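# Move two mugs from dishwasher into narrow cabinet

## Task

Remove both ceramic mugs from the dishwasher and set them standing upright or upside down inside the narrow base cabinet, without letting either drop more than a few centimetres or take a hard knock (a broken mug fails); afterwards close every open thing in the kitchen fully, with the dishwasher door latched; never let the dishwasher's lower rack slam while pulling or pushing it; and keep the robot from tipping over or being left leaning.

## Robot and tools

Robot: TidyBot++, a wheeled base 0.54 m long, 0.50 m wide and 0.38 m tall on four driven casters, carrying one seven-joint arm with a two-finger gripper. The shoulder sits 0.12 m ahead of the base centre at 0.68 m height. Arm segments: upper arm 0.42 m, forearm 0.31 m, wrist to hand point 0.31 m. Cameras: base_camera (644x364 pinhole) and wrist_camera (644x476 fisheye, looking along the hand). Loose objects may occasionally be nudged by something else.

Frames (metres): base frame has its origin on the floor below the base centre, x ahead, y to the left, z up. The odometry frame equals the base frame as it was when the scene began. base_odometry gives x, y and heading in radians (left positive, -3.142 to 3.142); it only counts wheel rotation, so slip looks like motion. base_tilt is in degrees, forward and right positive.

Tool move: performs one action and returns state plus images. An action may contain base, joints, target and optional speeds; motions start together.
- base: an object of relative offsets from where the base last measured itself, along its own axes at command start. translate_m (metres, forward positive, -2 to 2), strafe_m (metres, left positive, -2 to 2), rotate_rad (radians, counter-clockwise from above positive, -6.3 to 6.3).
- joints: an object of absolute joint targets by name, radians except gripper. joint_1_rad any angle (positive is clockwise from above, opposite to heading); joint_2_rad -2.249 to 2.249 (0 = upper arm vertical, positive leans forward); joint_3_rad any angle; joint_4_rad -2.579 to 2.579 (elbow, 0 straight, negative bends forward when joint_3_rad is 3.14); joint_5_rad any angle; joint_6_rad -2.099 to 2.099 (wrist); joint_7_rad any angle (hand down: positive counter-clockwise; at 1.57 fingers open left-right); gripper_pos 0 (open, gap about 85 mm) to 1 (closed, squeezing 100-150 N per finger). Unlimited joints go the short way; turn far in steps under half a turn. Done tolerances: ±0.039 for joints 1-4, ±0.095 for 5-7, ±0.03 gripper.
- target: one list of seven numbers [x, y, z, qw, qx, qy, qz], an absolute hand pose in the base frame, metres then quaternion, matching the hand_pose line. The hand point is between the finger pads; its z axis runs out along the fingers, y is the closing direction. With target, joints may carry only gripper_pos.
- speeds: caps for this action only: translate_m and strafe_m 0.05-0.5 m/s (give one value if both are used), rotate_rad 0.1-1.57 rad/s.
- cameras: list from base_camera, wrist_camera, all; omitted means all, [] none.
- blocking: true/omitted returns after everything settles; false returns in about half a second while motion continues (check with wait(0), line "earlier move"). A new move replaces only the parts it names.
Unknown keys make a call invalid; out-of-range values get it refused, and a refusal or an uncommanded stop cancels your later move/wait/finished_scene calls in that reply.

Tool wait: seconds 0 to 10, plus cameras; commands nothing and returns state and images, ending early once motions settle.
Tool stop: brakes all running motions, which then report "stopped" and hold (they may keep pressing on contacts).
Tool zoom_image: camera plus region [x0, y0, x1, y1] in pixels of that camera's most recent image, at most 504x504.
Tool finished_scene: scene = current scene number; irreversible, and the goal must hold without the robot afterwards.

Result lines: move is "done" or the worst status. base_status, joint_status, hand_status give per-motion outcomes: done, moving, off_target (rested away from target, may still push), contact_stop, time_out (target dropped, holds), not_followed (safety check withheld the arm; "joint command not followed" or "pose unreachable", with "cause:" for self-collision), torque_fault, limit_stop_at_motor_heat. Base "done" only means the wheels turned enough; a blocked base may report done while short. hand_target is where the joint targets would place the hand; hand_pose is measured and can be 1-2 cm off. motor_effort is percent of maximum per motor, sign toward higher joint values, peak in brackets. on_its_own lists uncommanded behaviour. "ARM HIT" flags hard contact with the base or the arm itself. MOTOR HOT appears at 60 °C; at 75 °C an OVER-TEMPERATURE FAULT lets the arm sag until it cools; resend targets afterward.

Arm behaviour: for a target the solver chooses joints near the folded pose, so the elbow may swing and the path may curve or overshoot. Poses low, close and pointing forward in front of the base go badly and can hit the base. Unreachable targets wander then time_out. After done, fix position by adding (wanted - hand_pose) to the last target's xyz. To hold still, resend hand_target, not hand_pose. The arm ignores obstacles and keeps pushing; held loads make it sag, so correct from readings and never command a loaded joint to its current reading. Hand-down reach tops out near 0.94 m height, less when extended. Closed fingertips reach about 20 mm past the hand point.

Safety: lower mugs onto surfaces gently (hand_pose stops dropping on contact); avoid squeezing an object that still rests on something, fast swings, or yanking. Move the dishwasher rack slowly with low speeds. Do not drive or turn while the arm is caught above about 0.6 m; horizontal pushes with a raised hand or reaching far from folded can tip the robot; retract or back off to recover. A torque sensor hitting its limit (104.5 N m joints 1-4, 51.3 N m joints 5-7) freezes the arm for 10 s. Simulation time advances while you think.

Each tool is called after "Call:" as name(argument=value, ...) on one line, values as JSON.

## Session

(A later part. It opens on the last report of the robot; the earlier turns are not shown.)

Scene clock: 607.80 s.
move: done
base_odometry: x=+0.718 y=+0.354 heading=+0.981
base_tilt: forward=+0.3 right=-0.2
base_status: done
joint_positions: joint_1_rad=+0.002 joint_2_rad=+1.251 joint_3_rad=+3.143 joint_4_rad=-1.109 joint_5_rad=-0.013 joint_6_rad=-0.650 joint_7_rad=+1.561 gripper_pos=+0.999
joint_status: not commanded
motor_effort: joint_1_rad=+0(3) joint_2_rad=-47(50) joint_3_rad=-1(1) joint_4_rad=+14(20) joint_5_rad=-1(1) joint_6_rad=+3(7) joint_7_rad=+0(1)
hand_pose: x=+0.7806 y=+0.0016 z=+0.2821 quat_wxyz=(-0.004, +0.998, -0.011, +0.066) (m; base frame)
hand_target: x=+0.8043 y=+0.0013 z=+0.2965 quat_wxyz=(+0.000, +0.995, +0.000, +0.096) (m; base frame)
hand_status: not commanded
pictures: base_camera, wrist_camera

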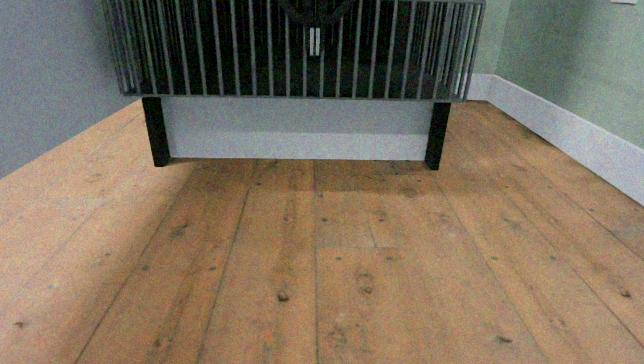

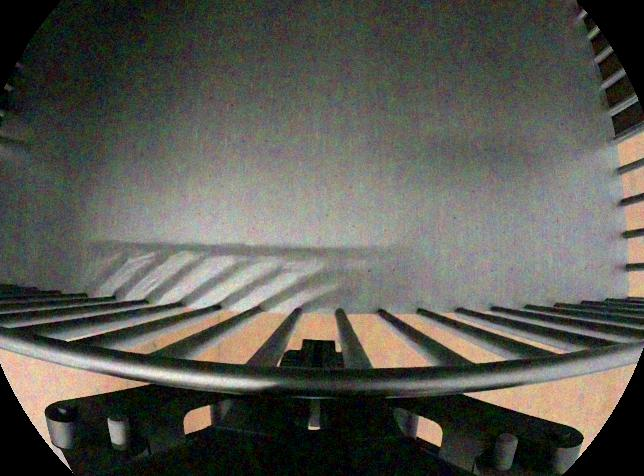

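Call:
move(base={"translate_m":0.13}, speeds={"translate_m":0.08})

Scene clock: 610.87 s.
move: done
base_odometry: x=+0.791 y=+0.463 heading=+0.981
base_tilt: forward=+0.3 right=-0.2
base_status: done
joint_positions: joint_1_rad=+0.002 joint_2_rad=+1.253 joint_3_rad=+3.143 joint_4_rad=-1.110 joint_5_rad=-0.013 joint_6_rad=-0.649 joint_7_rad=+1.561 gripper_pos=+0.999
joint_status: not commanded
motor_effort: joint_1_rad=+0(2) joint_2_rad=-47(50) joint_3_rad=-1(1) joint_4_rad=+14(19) joint_5_rad=-1(1) joint_6_rad=+3(7) joint_7_rad=+0(1)
hand_pose: x=+0.7799 y=+0.0016 z=+0.2811 quat_wxyz=(-0.004, +0.998, -0.011, +0.065) (m; base frame)
hand_target: x=+0.8043 y=+0.0013 z=+0.2965 quat_wxyz=(+0.000, +0.995, +0.000, +0.096) (m; base frame)
hand_status: not commanded
pictures: base_camera, wrist_camera

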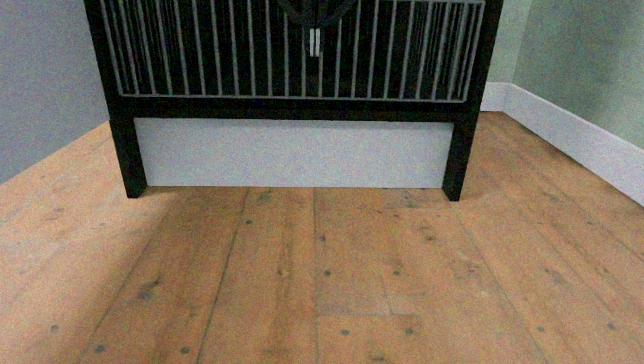

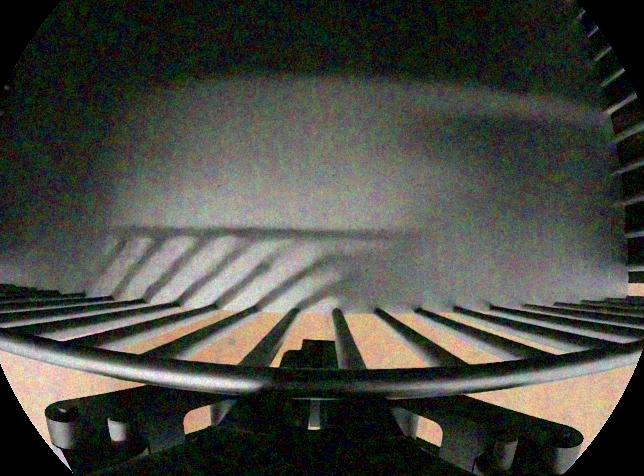

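Call:
move(base={"translate_m":0.04}, speeds={"translate_m":0.06})

Scene clock: 612.83 s.
move: done
base_odometry: x=+0.813 y=+0.496 heading=+0.981
base_tilt: forward=+0.3 right=-0.2
base_status: done
joint_positions: joint_1_rad=+0.002 joint_2_rad=+1.257 joint_3_rad=+3.143 joint_4_rad=-1.131 joint_5_rad=-0.013 joint_6_rad=-0.672 joint_7_rad=+1.561 gripper_pos=+0.999
joint_status: not commanded
motor_effort: joint_1_rad=-1(2) joint_2_rad=-49(49) joint_3_rad=-1(2) joint_4_rad=+21(24) joint_5_rad=-1(2) joint_6_rad=+9(13) joint_7_rad=-1(1)
hand_pose: x=+0.7598 y=+0.0017 z=+0.2724 quat_wxyz=(-0.004, +0.999, -0.011, +0.041) (m; base frame)
hand_target: x=+0.8043 y=+0.0013 z=+0.2965 quat_wxyz=(+0.000, +0.995, +0.000, +0.096) (m; base frame)
hand_status: not commanded
pictures: base_camera, wrist_camera

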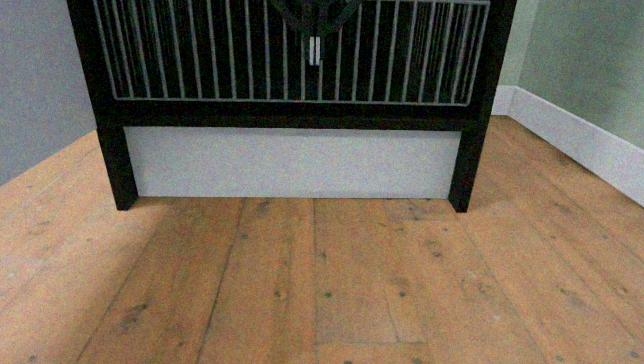

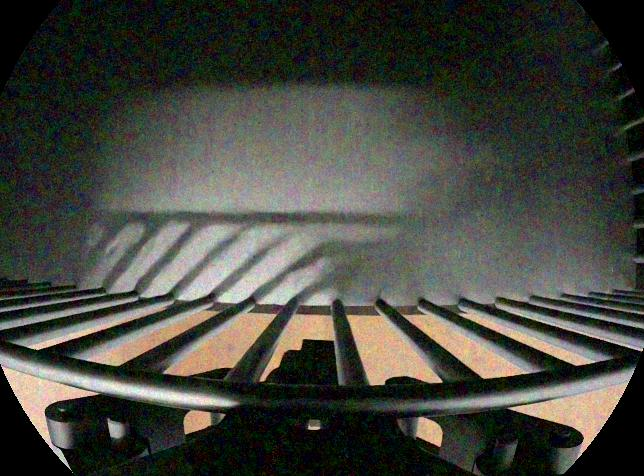

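Call:
move(base={"translate_m":-0.6}, cameras=[])

Call:
move(base={"strafe_m":0.45}, joints={"joint_2_rad":-0.1,"joint_4_rad":-1.9,"joint_6_rad":-0.4})

Scene clock: 616.53 s.
move: done
base_odometry: x=+0.479 y=-0.003 heading=+0.980
base_tilt: forward=+0.3 right=-0.2
base_status: done
joint_positions: joint_1_rad=+0.002 joint_2_rad=+1.258 joint_3_rad=+3.143 joint_4_rad=-1.090 joint_5_rad=-0.013 joint_6_rad=-0.628 joint_7_rad=+1.561 gripper_pos=+0.999
joint_status: not commanded
motor_effort: joint_1_rad=+0(3) joint_2_rad=-47(51) joint_3_rad=-1(2) joint_4_rad=+13(19) joint_5_rad=-1(1) joint_6_rad=+2(9) joint_7_rad=+0(1)
hand_pose: x=+0.7948 y=+0.0015 z=+0.2838 quat_wxyz=(-0.004, +0.996, -0.011, +0.083) (m; base frame)
hand_target: x=+0.8043 y=+0.0013 z=+0.2965 quat_wxyz=(+0.000, +0.995, +0.000, +0.096) (m; base frame)
hand_status: not commanded
pictures: none
No camera images: "cameras" was empty.

Scene clock: 619.13 s.
move: done
base_odometry: x=+0.105 y=+0.248 heading=+0.980
base_tilt: forward=+0.2 right=-0.2
base_status: done
joint_positions: joint_1_rad=-0.002 joint_2_rad=-0.070 joint_3_rad=+3.138 joint_4_rad=-1.879 joint_5_rad=+0.012 joint_6_rad=-0.435 joint_7_rad=+1.561 gripper_pos=+0.999
joint_status: all done
motor_effort: joint_1_rad=+0(23) joint_2_rad=-17(51) joint_3_rad=+0(23) joint_4_rad=+21(25) joint_5_rad=-1(13) joint_6_rad=+7(9) joint_7_rad=+0(1)
hand_pose: x=+0.6383 y=+0.0031 z=+0.8331 quat_wxyz=(+0.001, +0.901, +0.002, +0.434) (m; base frame)
hand_target: x=+0.6348 y=+0.0013 z=+0.8458 quat_wxyz=(+0.000, +0.891, +0.000, +0.454) (m; base frame)
hand_status: not commanded
pictures: base_camera, wrist_camera

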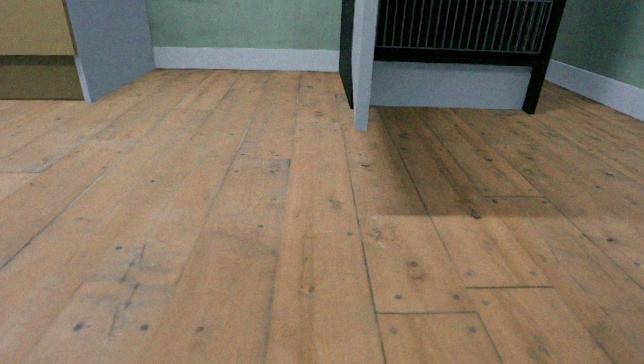

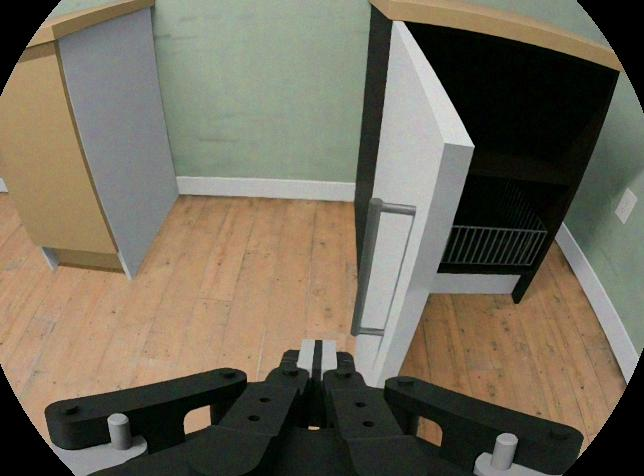

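Call:
move(base={"strafe_m":0.07}, joints={"joint_1_rad":0.0,"joint_2_rad":0.6,"joint_4_rad":-2.2,"joint_6_rad":0.7}, cameras=[])

Call:
move(joints={"joint_1_rad":0.0,"joint_2_rad":1.11,"joint_4_rad":-1.886,"joint_6_rad":1.0})

Scene clock: 625.57 s.
move: done
base_odometry: x=+0.047 y=+0.287 heading=+0.980
base_tilt: forward=+0.3 right=-0.2
base_status: done
joint_positions: joint_1_rad=-0.002 joint_2_rad=+0.594 joint_3_rad=+3.138 joint_4_rad=-2.179 joint_5_rad=+0.012 joint_6_rad=+0.664 joint_7_rad=+1.561 gripper_pos=+0.999
joint_status: all done
motor_effort: joint_1_rad=+0(3) joint_2_rad=-30(33) joint_3_rad=+0(3) joint_4_rad=+11(22) joint_5_rad=-1(1) joint_6_rad=+8(9) joint_7_rad=+0(1)
hand_pose: x=+0.7350 y=+0.0072 z=+0.5778 quat_wxyz=(-0.006, +0.870, +0.003, +0.494) (m; base frame)
hand_target: x=+0.7306 y=+0.0013 z=+0.5757 quat_wxyz=(+0.000, +0.867, +0.000, +0.498) (m; base frame)
hand_status: not commanded
pictures: none
No camera images: "cameras" was empty.

Scene clock: 627.37 s.
move: done
base_odometry: x=+0.047 y=+0.287 heading=+0.980
base_tilt: forward=+0.3 right=-0.2
base_status: not commanded
joint_positions: joint_1_rad=-0.002 joint_2_rad=+1.113 joint_3_rad=+3.138 joint_4_rad=-1.906 joint_5_rad=+0.012 joint_6_rad=+0.965 joint_7_rad=+1.561 gripper_pos=+0.999
joint_status: all done
motor_effort: joint_1_rad=+0(1) joint_2_rad=-39(42) joint_3_rad=-1(1) joint_4_rad=+7(12) joint_5_rad=-1(1) joint_6_rad=+8(9) joint_7_rad=+0(1)
hand_pose: x=+0.8103 y=+0.0081 z=+0.4110 quat_wxyz=(-0.008, +0.856, +0.002, +0.517) (m; base frame)
hand_target: x=+0.8251 y=+0.0014 z=+0.4295 quat_wxyz=(+0.000, +0.840, +0.000, +0.542) (m; base frame)
hand_status: not commanded
pictures: base_camera, wrist_camera

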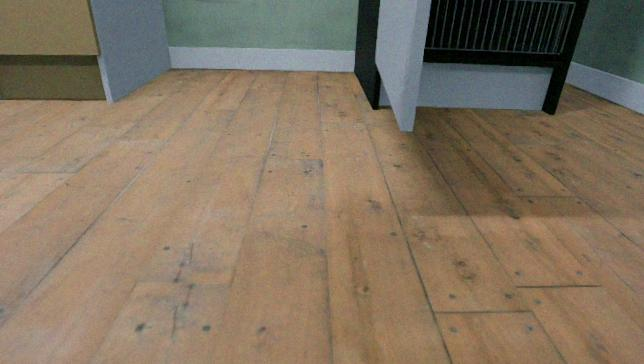

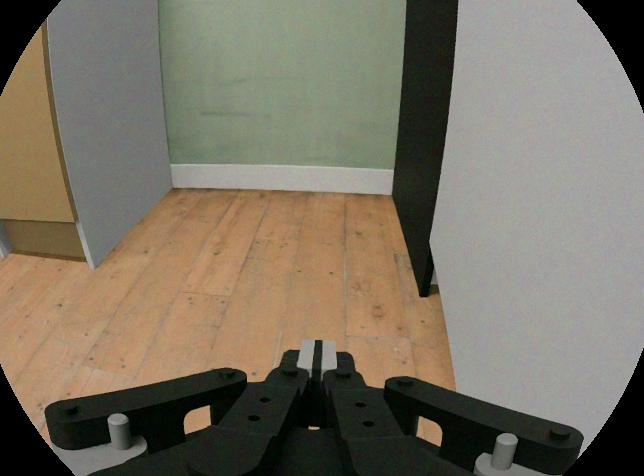

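Call:
move(base={"translate_m":0.1}, cameras=[])

Call:
move(base={"translate_m":0.066,"strafe_m":-0.41}, speeds={"strafe_m":0.13})

Scene clock: 630.90 s.
move: done
base_odometry: x=+0.102 y=+0.370 heading=+0.981
base_tilt: forward=+0.3 right=-0.2
base_status: done
joint_positions: joint_1_rad=-0.002 joint_2_rad=+1.113 joint_3_rad=+3.138 joint_4_rad=-1.893 joint_5_rad=+0.012 joint_6_rad=+0.971 joint_7_rad=+1.561 gripper_pos=+0.999
joint_status: not commanded
motor_effort: joint_1_rad=+0(1) joint_2_rad=-39(40) joint_3_rad=-1(1) joint_4_rad=+7(9) joint_5_rad=-1(1) joint_6_rad=+8(9) joint_7_rad=+0(1)
hand_pose: x=+0.8169 y=+0.0081 z=+0.4165 quat_wxyz=(-0.008, +0.851, +0.002, +0.525) (m; base frame)
hand_target: x=+0.8251 y=+0.0014 z=+0.4295 quat_wxyz=(+0.000, +0.840, +0.000, +0.542) (m; base frame)
hand_status: not commanded
pictures: none
No camera images: "cameras" was empty.

Scene clock: 634.73 s.
move: done
base_odometry: x=+0.480 y=+0.197 heading=+0.981
base_tilt: forward=+0.3 right=-0.2
base_status: done
joint_positions: joint_1_rad=-0.002 joint_2_rad=+1.113 joint_3_rad=+3.136 joint_4_rad=-1.893 joint_5_rad=+0.012 joint_6_rad=+0.971 joint_7_rad=+1.561 gripper_pos=+0.999
joint_status: not commanded
motor_effort: joint_1_rad=+0(6) joint_2_rad=-39(40) joint_3_rad=-1(5) joint_4_rad=+7(8) joint_5_rad=-1(5) joint_6_rad=+8(9) joint_7_rad=+0(1)
hand_pose: x=+0.8169 y=+0.0088 z=+0.4165 quat_wxyz=(-0.008, +0.851, +0.002, +0.525) (m; base frame)
hand_target: x=+0.8251 y=+0.0014 z=+0.4295 quat_wxyz=(+0.000, +0.840, +0.000, +0.542) (m; base frame)
hand_status: not commanded
pictures: base_camera, wrist_camera

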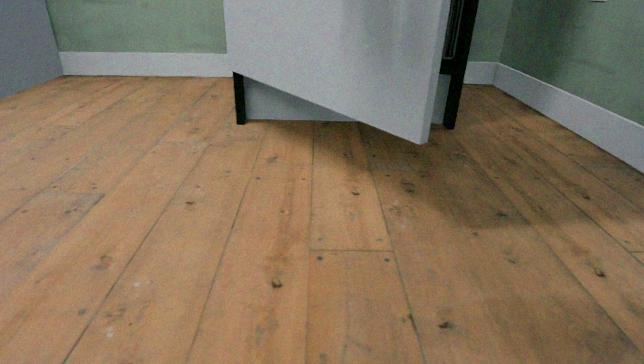

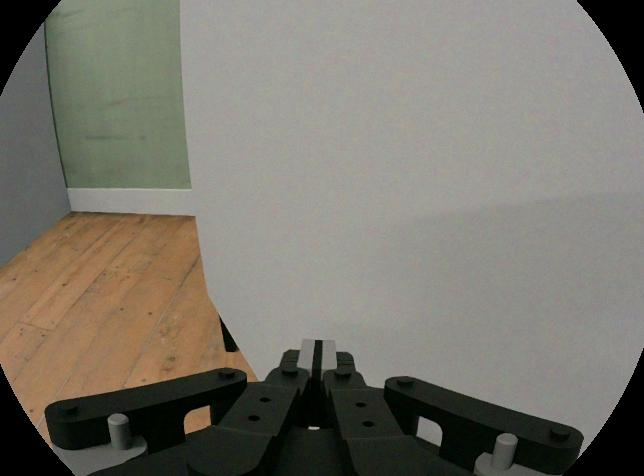

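Call:
move(base={"translate_m":0.12,"strafe_m":-0.12}, speeds={"strafe_m":0.12}, cameras=["wrist_camera"])

Call:
move(base={"translate_m":0.10,"strafe_m":-0.03}, speeds={"translate_m":0.12})

Scene clock: 637.73 s.
move: done
base_odometry: x=+0.647 y=+0.230 heading=+0.981
base_tilt: forward=+0.3 right=-0.2
base_status: done
joint_positions: joint_1_rad=-0.006 joint_2_rad=+1.115 joint_3_rad=+3.135 joint_4_rad=-1.894 joint_5_rad=+0.013 joint_6_rad=+0.972 joint_7_rad=+1.561 gripper_pos=+0.999
joint_status: not commanded
motor_effort: joint_1_rad=-1(8) joint_2_rad=-39(41) joint_3_rad=-1(5) joint_4_rad=+7(12) joint_5_rad=+0(4) joint_6_rad=+8(10) joint_7_rad=+0(1)
hand_pose: x=+0.8163 y=+0.0123 z=+0.4156 quat_wxyz=(-0.010, +0.851, +0.004, +0.525) (m; base frame)
hand_target: x=+0.8251 y=+0.0014 z=+0.4295 quat_wxyz=(+0.000, +0.840, +0.000, +0.542) (m; base frame)
hand_status: not commanded
pictures: wrist_camera

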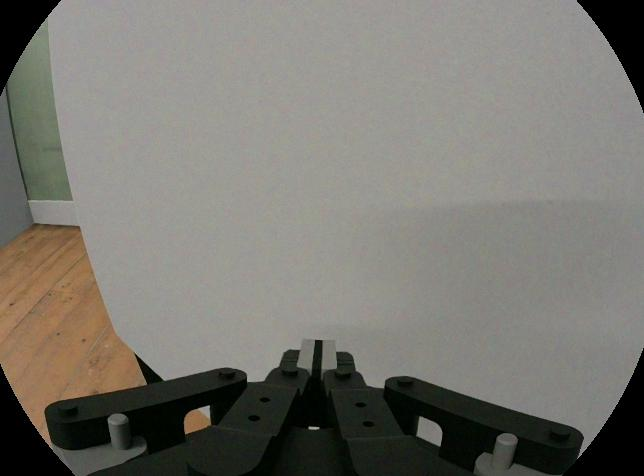

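Scene clock: 639.17 s.
move: done
base_odometry: x=+0.727 y=+0.296 heading=+0.980
base_tilt: forward=+0.3 right=-0.2
base_status: done
joint_positions: joint_1_rad=-0.006 joint_2_rad=+1.115 joint_3_rad=+3.135 joint_4_rad=-1.893 joint_5_rad=+0.013 joint_6_rad=+0.973 joint_7_rad=+1.561 gripper_pos=+0.999
joint_status: not commanded
motor_effort: joint_1_rad=+0(2) joint_2_rad=-39(40) joint_3_rad=-1(2) joint_4_rad=+7(9) joint_5_rad=-1(1) joint_6_rad=+8(9) joint_7_rad=+0(1)
hand_pose: x=+0.8168 y=+0.0123 z=+0.4160 quat_wxyz=(-0.010, +0.851, +0.004, +0.525) (m; base frame)
hand_target: x=+0.8251 y=+0.0014 z=+0.4295 quat_wxyz=(+0.000, +0.840, +0.000, +0.542) (m; base frame)
hand_status: not commanded
pictures: base_camera, wrist_camera

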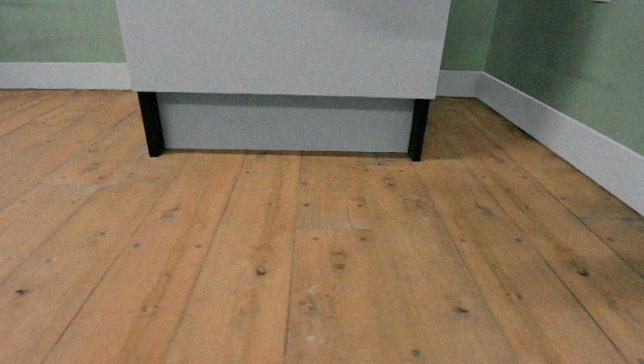

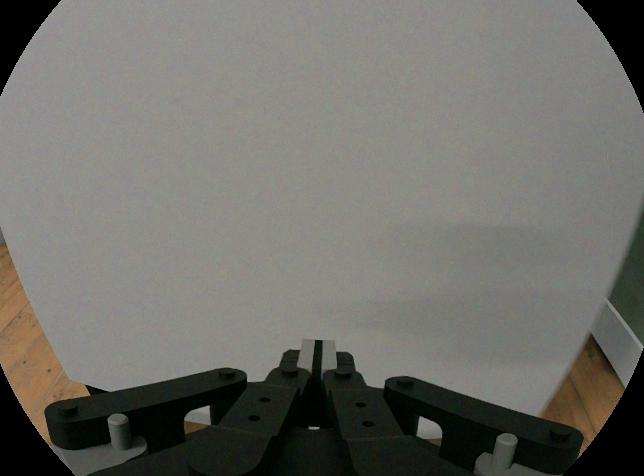

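Call:
move(base={"translate_m":0.07,"strafe_m":-0.06}, speeds={"translate_m":0.1})

Scene clock: 641.13 s.
move: done
base_odometry: x=+0.816 y=+0.321 heading=+0.981
base_tilt: forward=+0.3 right=-0.2
base_status: done
joint_positions: joint_1_rad=-0.006 joint_2_rad=+1.115 joint_3_rad=+3.135 joint_4_rad=-1.893 joint_5_rad=+0.013 joint_6_rad=+0.973 joint_7_rad=+1.561 gripper_pos=+0.999
joint_status: not commanded
motor_effort: joint_1_rad=+0(3) joint_2_rad=-39(40) joint_3_rad=-1(2) joint_4_rad=+7(8) joint_5_rad=-1(1) joint_6_rad=+8(9) joint_7_rad=+0(1)
hand_pose: x=+0.8169 y=+0.0123 z=+0.4161 quat_wxyz=(-0.010, +0.851, +0.004, +0.525) (m; base frame)
hand_target: x=+0.8251 y=+0.0014 z=+0.4295 quat_wxyz=(+0.000, +0.840, +0.000, +0.542) (m; base frame)
hand_status: not commanded
pictures: base_camera, wrist_camera

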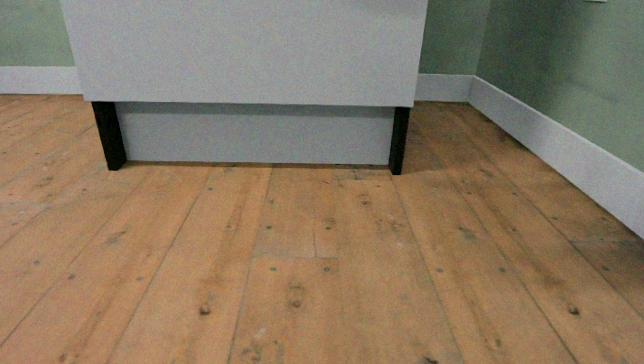

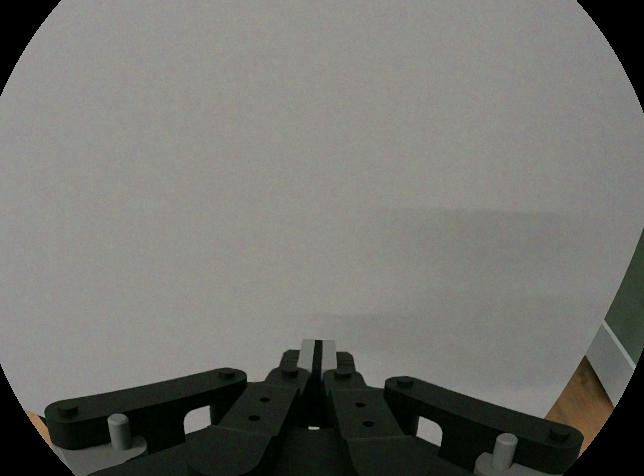

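Call:
move(base={"translate_m":0.05,"strafe_m":-0.02}, speeds={"translate_m":0.1})

Scene clock: 642.80 s.
move: done
base_odometry: x=+0.861 y=+0.351 heading=+0.980
base_tilt: forward=+0.3 right=-0.2
base_status: done
joint_positions: joint_1_rad=-0.006 joint_2_rad=+1.115 joint_3_rad=+3.135 joint_4_rad=-1.892 joint_5_rad=+0.013 joint_6_rad=+0.973 joint_7_rad=+1.561 gripper_pos=+0.999
joint_status: not commanded
motor_effort: joint_1_rad=+0(3) joint_2_rad=-39(41) joint_3_rad=-1(2) joint_4_rad=+7(9) joint_5_rad=-1(1) joint_6_rad=+8(9) joint_7_rad=+0(1)
hand_pose: x=+0.8172 y=+0.0122 z=+0.4163 quat_wxyz=(-0.010, +0.851, +0.004, +0.526) (m; base frame)
hand_target: x=+0.8251 y=+0.0014 z=+0.4295 quat_wxyz=(+0.000, +0.840, +0.000, +0.542) (m; base frame)
hand_status: not commanded
pictures: base_camera, wrist_camera

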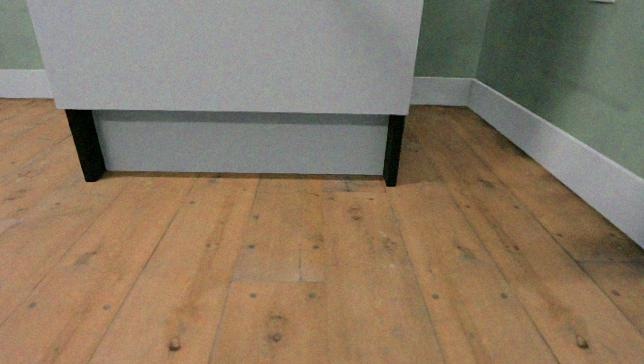

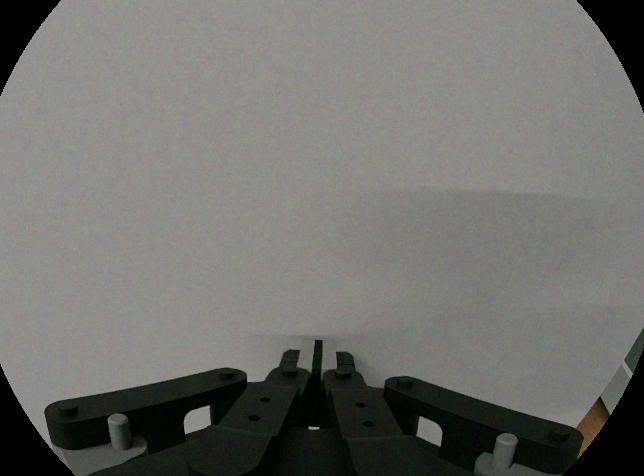

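Call:
move(base={"translate_m":0.04}, speeds={"translate_m":0.08})

Scene clock: 644.23 s.
move: done
base_odometry: x=+0.883 y=+0.384 heading=+0.980
base_tilt: forward=+0.3 right=-0.2
base_status: done
joint_positions: joint_1_rad=-0.006 joint_2_rad=+1.143 joint_3_rad=+3.135 joint_4_rad=-1.949 joint_5_rad=+0.013 joint_6_rad=+0.973 joint_7_rad=+1.561 gripper_pos=+0.999
joint_status: not commanded
motor_effort: joint_1_rad=+0(1) joint_2_rad=-43(45) joint_3_rad=-1(1) joint_4_rad=+18(22) joint_5_rad=-1(1) joint_6_rad=+13(15) joint_7_rad=+0(1)
hand_pose: x=+0.7830 y=+0.0121 z=+0.3801 quat_wxyz=(-0.010, +0.872, +0.004, +0.489) (m; base frame)
hand_target: x=+0.8251 y=+0.0014 z=+0.4295 quat_wxyz=(+0.000, +0.840, +0.000, +0.542) (m; base frame)
hand_status: not commanded
pictures: base_camera, wrist_camera

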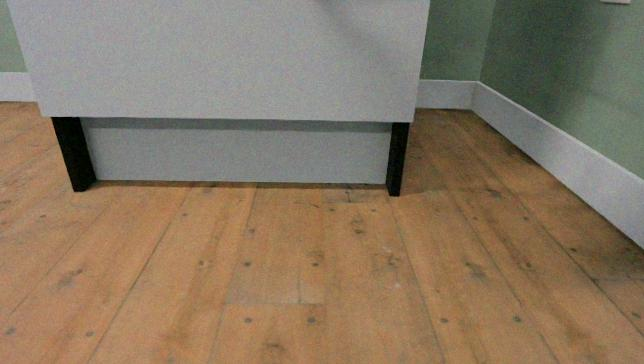

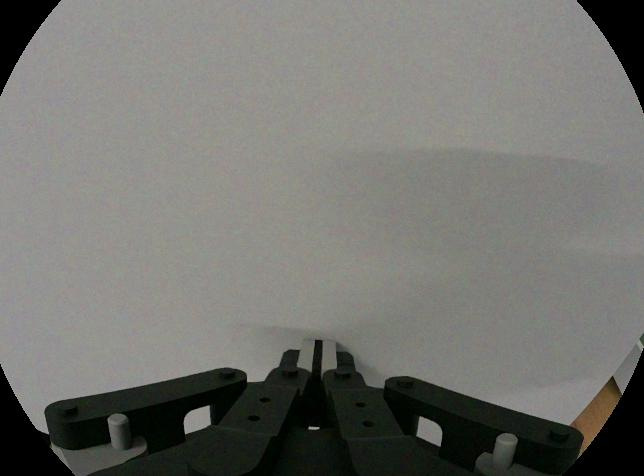

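Call:
move(base={"translate_m":-0.45}, cameras=[])

Call:
move(joints={"joint_2_rad":-0.366,"joint_4_rad":-2.0,"joint_6_rad":-0.2}, base={"translate_m":-0.1})

Call:
zoom_image(camera="wrist_camera", region=[150, 80, 550, 440])

Call:
zoom_image(camera="base_camera", region=[150, 0, 450, 130])

Scene clock: 647.50 s.
move: done
base_odometry: x=+0.633 y=+0.010 heading=+0.980
base_tilt: forward=+0.3 right=-0.2
base_status: done
joint_positions: joint_1_rad=-0.006 joint_2_rad=+1.135 joint_3_rad=+3.135 joint_4_rad=-1.886 joint_5_rad=+0.013 joint_6_rad=+0.990 joint_7_rad=+1.561 gripper_pos=+0.999
joint_status: not commanded
motor_effort: joint_1_rad=+0(2) joint_2_rad=-39(44) joint_3_rad=-1(2) joint_4_rad=+7(16) joint_5_rad=-1(1) joint_6_rad=+8(12) joint_7_rad=+0(1)
hand_pose: x=+0.8170 y=+0.0122 z=+0.4093 quat_wxyz=(-0.010, +0.850, +0.004, +0.527) (m; base frame)
hand_target: x=+0.8251 y=+0.0014 z=+0.4295 quat_wxyz=(+0.000, +0.840, +0.000, +0.542) (m; base frame)
hand_status: not commanded
pictures: none
No camera images: "cameras" was empty.

Scene clock: 650.53 s.
move: done
base_odometry: x=+0.577 y=-0.073 heading=+0.980
base_tilt: forward=+0.2 right=-0.2
base_status: done
joint_positions: joint_1_rad=-0.006 joint_2_rad=-0.342 joint_3_rad=+3.135 joint_4_rad=-1.979 joint_5_rad=+0.013 joint_6_rad=-0.159 joint_7_rad=+1.561 gripper_pos=+0.999
joint_status: all done
motor_effort: joint_1_rad=+0(1) joint_2_rad=-8(42) joint_3_rad=+0(1) joint_4_rad=+23(23) joint_5_rad=-1(1) joint_6_rad=+9(10) joint_7_rad=+0(1)
hand_pose: x=+0.5948 y=+0.0070 z=+0.9883 quat_wxyz=(-0.001, +0.782, +0.006, +0.623) (m; base frame)
hand_target: x=+0.5827 y=+0.0014 z=+0.9739 quat_wxyz=(+0.000, +0.794, +0.000, +0.608) (m; base frame)
hand_status: not commanded
pictures: base_camera, wrist_camera

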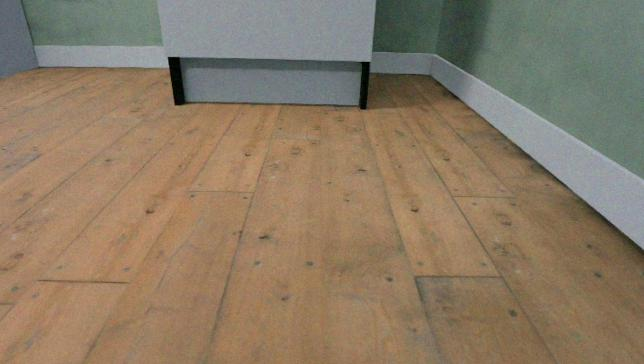

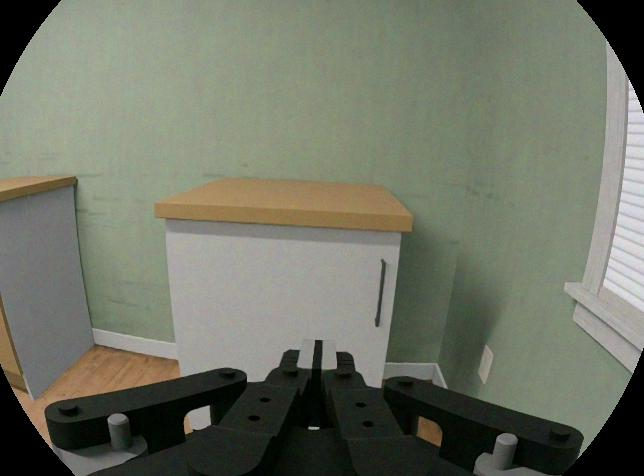

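Scaled by 1.260.

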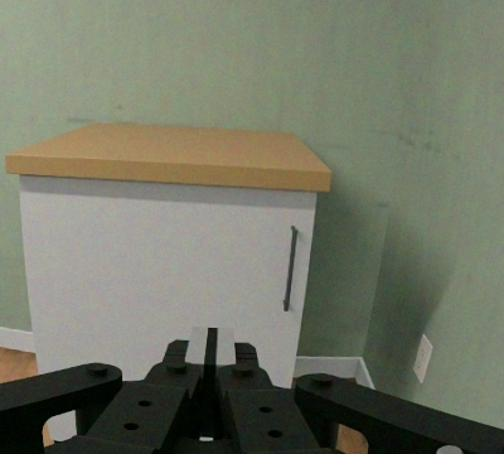

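Scaled by 1.680.

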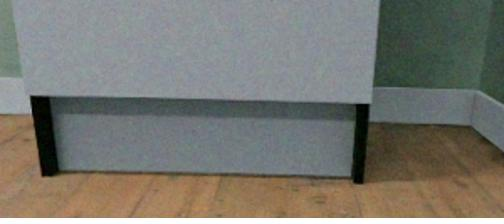

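Call:
move(base={"strafe_m":-0.35}, cameras=[])

Call:
move(base={"rotate_rad":0.25,"translate_m":0.25})

Call:
zoom_image(camera="wrist_camera", region=[200, 150, 450, 400])

Call:
zoom_image(camera="base_camera", region=[150, 0, 400, 150])

Scene clock: 656.07 s.
move: time_out
base_odometry: x=+0.862 y=-0.266 heading=+1.002
base_tilt: forward=+0.3 right=-0.2
base_status: strafe_m time_out (by the wheels' count: -0.344 of -0.350)
joint_positions: joint_1_rad=+0.000 joint_2_rad=-0.348 joint_3_rad=+3.146 joint_4_rad=-1.987 joint_5_rad=+0.013 joint_6_rad=-0.169 joint_7_rad=+1.561 gripper_pos=+0.999
joint_status: not commanded
motor_effort: joint_1_rad=+0(11) joint_2_rad=-7(16) joint_3_rad=+0(22) joint_4_rad=+23(26) joint_5_rad=-1(2) joint_6_rad=+9(11) joint_7_rad=+0(1)
hand_pose: x=+0.5918 y=-0.0017 z=+0.9830 quat_wxyz=(+0.002, +0.786, -0.002, +0.619) (m; base frame)
hand_target: x=+0.5827 y=+0.0014 z=+0.9739 quat_wxyz=(+0.000, +0.794, +0.000, +0.608) (m; base frame)
hand_status: not commanded
pictures: none
No camera images: "cameras" was empty.

not run: a stop that you did not command came earlier in this reply.

Scaled by 2.016.

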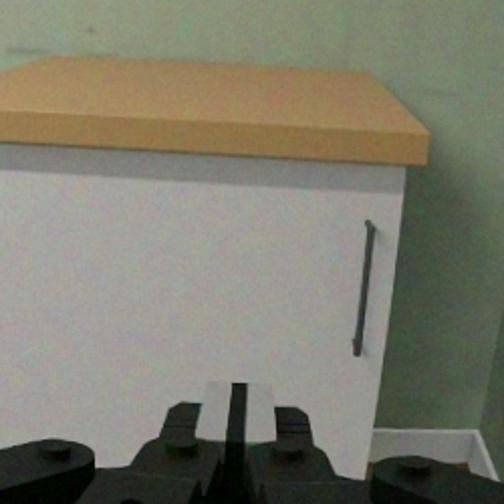

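Scaled by 2.016.

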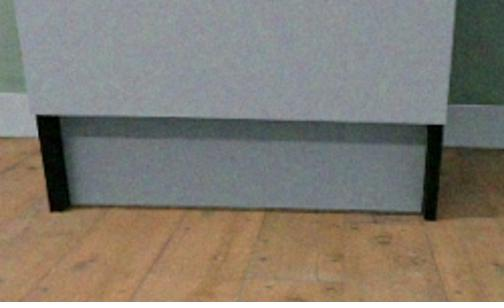

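Call:
move(base={"strafe_m":0.15}, cameras=[])

Call:
move(base={"rotate_rad":0.3})

Call:
zoom_image(camera="wrist_camera", region=[250, 150, 600, 450])

Scene clock: 658.40 s.
move: done
base_odometry: x=+0.736 y=-0.185 heading=+1.001
base_tilt: forward=+0.2 right=-0.2
base_status: done
joint_positions: joint_1_rad=+0.000 joint_2_rad=-0.348 joint_3_rad=+3.143 joint_4_rad=-1.987 joint_5_rad=+0.013 joint_6_rad=-0.169 joint_7_rad=+1.561 gripper_pos=+0.999
joint_status: not commanded
motor_effort: joint_1_rad=+0(2) joint_2_rad=-8(9) joint_3_rad=+0(3) joint_4_rad=+23(24) joint_5_rad=-1(1) joint_6_rad=+9(9) joint_7_rad=-1(1)
hand_pose: x=+0.5918 y=-0.0002 z=+0.9830 quat_wxyz=(+0.002, +0.786, -0.001, +0.619) (m; base frame)
hand_target: x=+0.5827 y=+0.0014 z=+0.9739 quat_wxyz=(+0.000, +0.794, +0.000, +0.608) (m; base frame)
hand_status: not commanded
pictures: none
No camera images: "cameras" was empty.

Scene clock: 659.57 s.
move: done
base_odometry: x=+0.736 y=-0.185 heading=+1.301
base_tilt: forward=+0.2 right=-0.2
base_status: done
joint_positions: joint_1_rad=+0.000 joint_2_rad=-0.348 joint_3_rad=+3.142 joint_4_rad=-1.987 joint_5_rad=+0.013 joint_6_rad=-0.169 joint_7_rad=+1.561 gripper_pos=+0.999
joint_status: not commanded
motor_effort: joint_1_rad=+0(2) joint_2_rad=-8(8) joint_3_rad=+0(3) joint_4_rad=+22(23) joint_5_rad=-1(1) joint_6_rad=+9(9) joint_7_rad=+0(1)
hand_pose: x=+0.5918 y=+0.0004 z=+0.9830 quat_wxyz=(+0.002, +0.786, +0.000, +0.619) (m; base frame)
hand_target: x=+0.5827 y=+0.0014 z=+0.9739 quat_wxyz=(+0.000, +0.794, +0.000, +0.608) (m; base frame)
hand_status: not commanded
pictures: base_camera, wrist_camera

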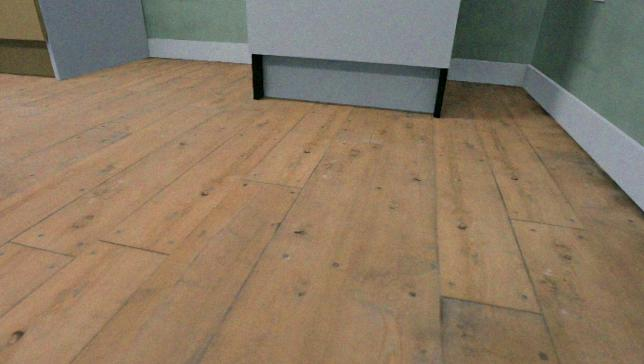

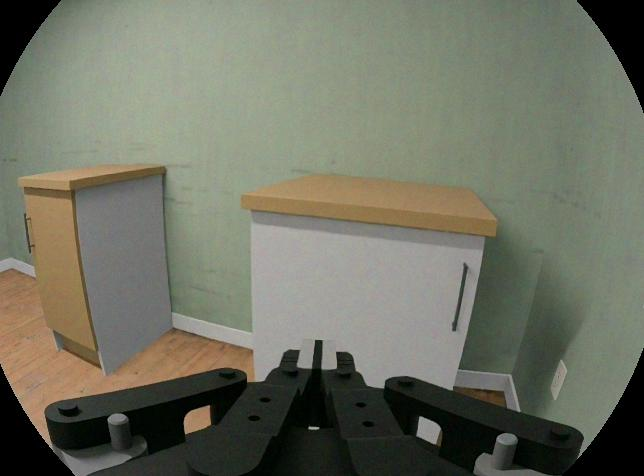

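Scaled by 1.440.

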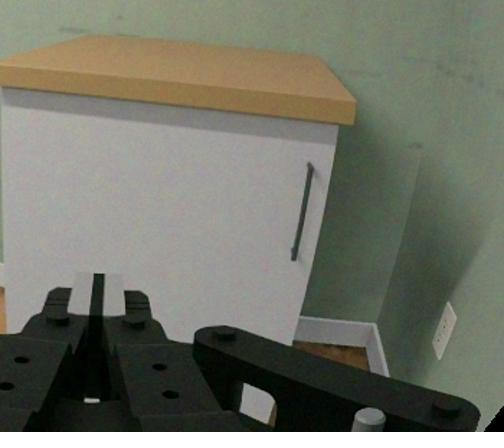

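Call:
finished_scene(scene=1)

The scene is finished: the task was done.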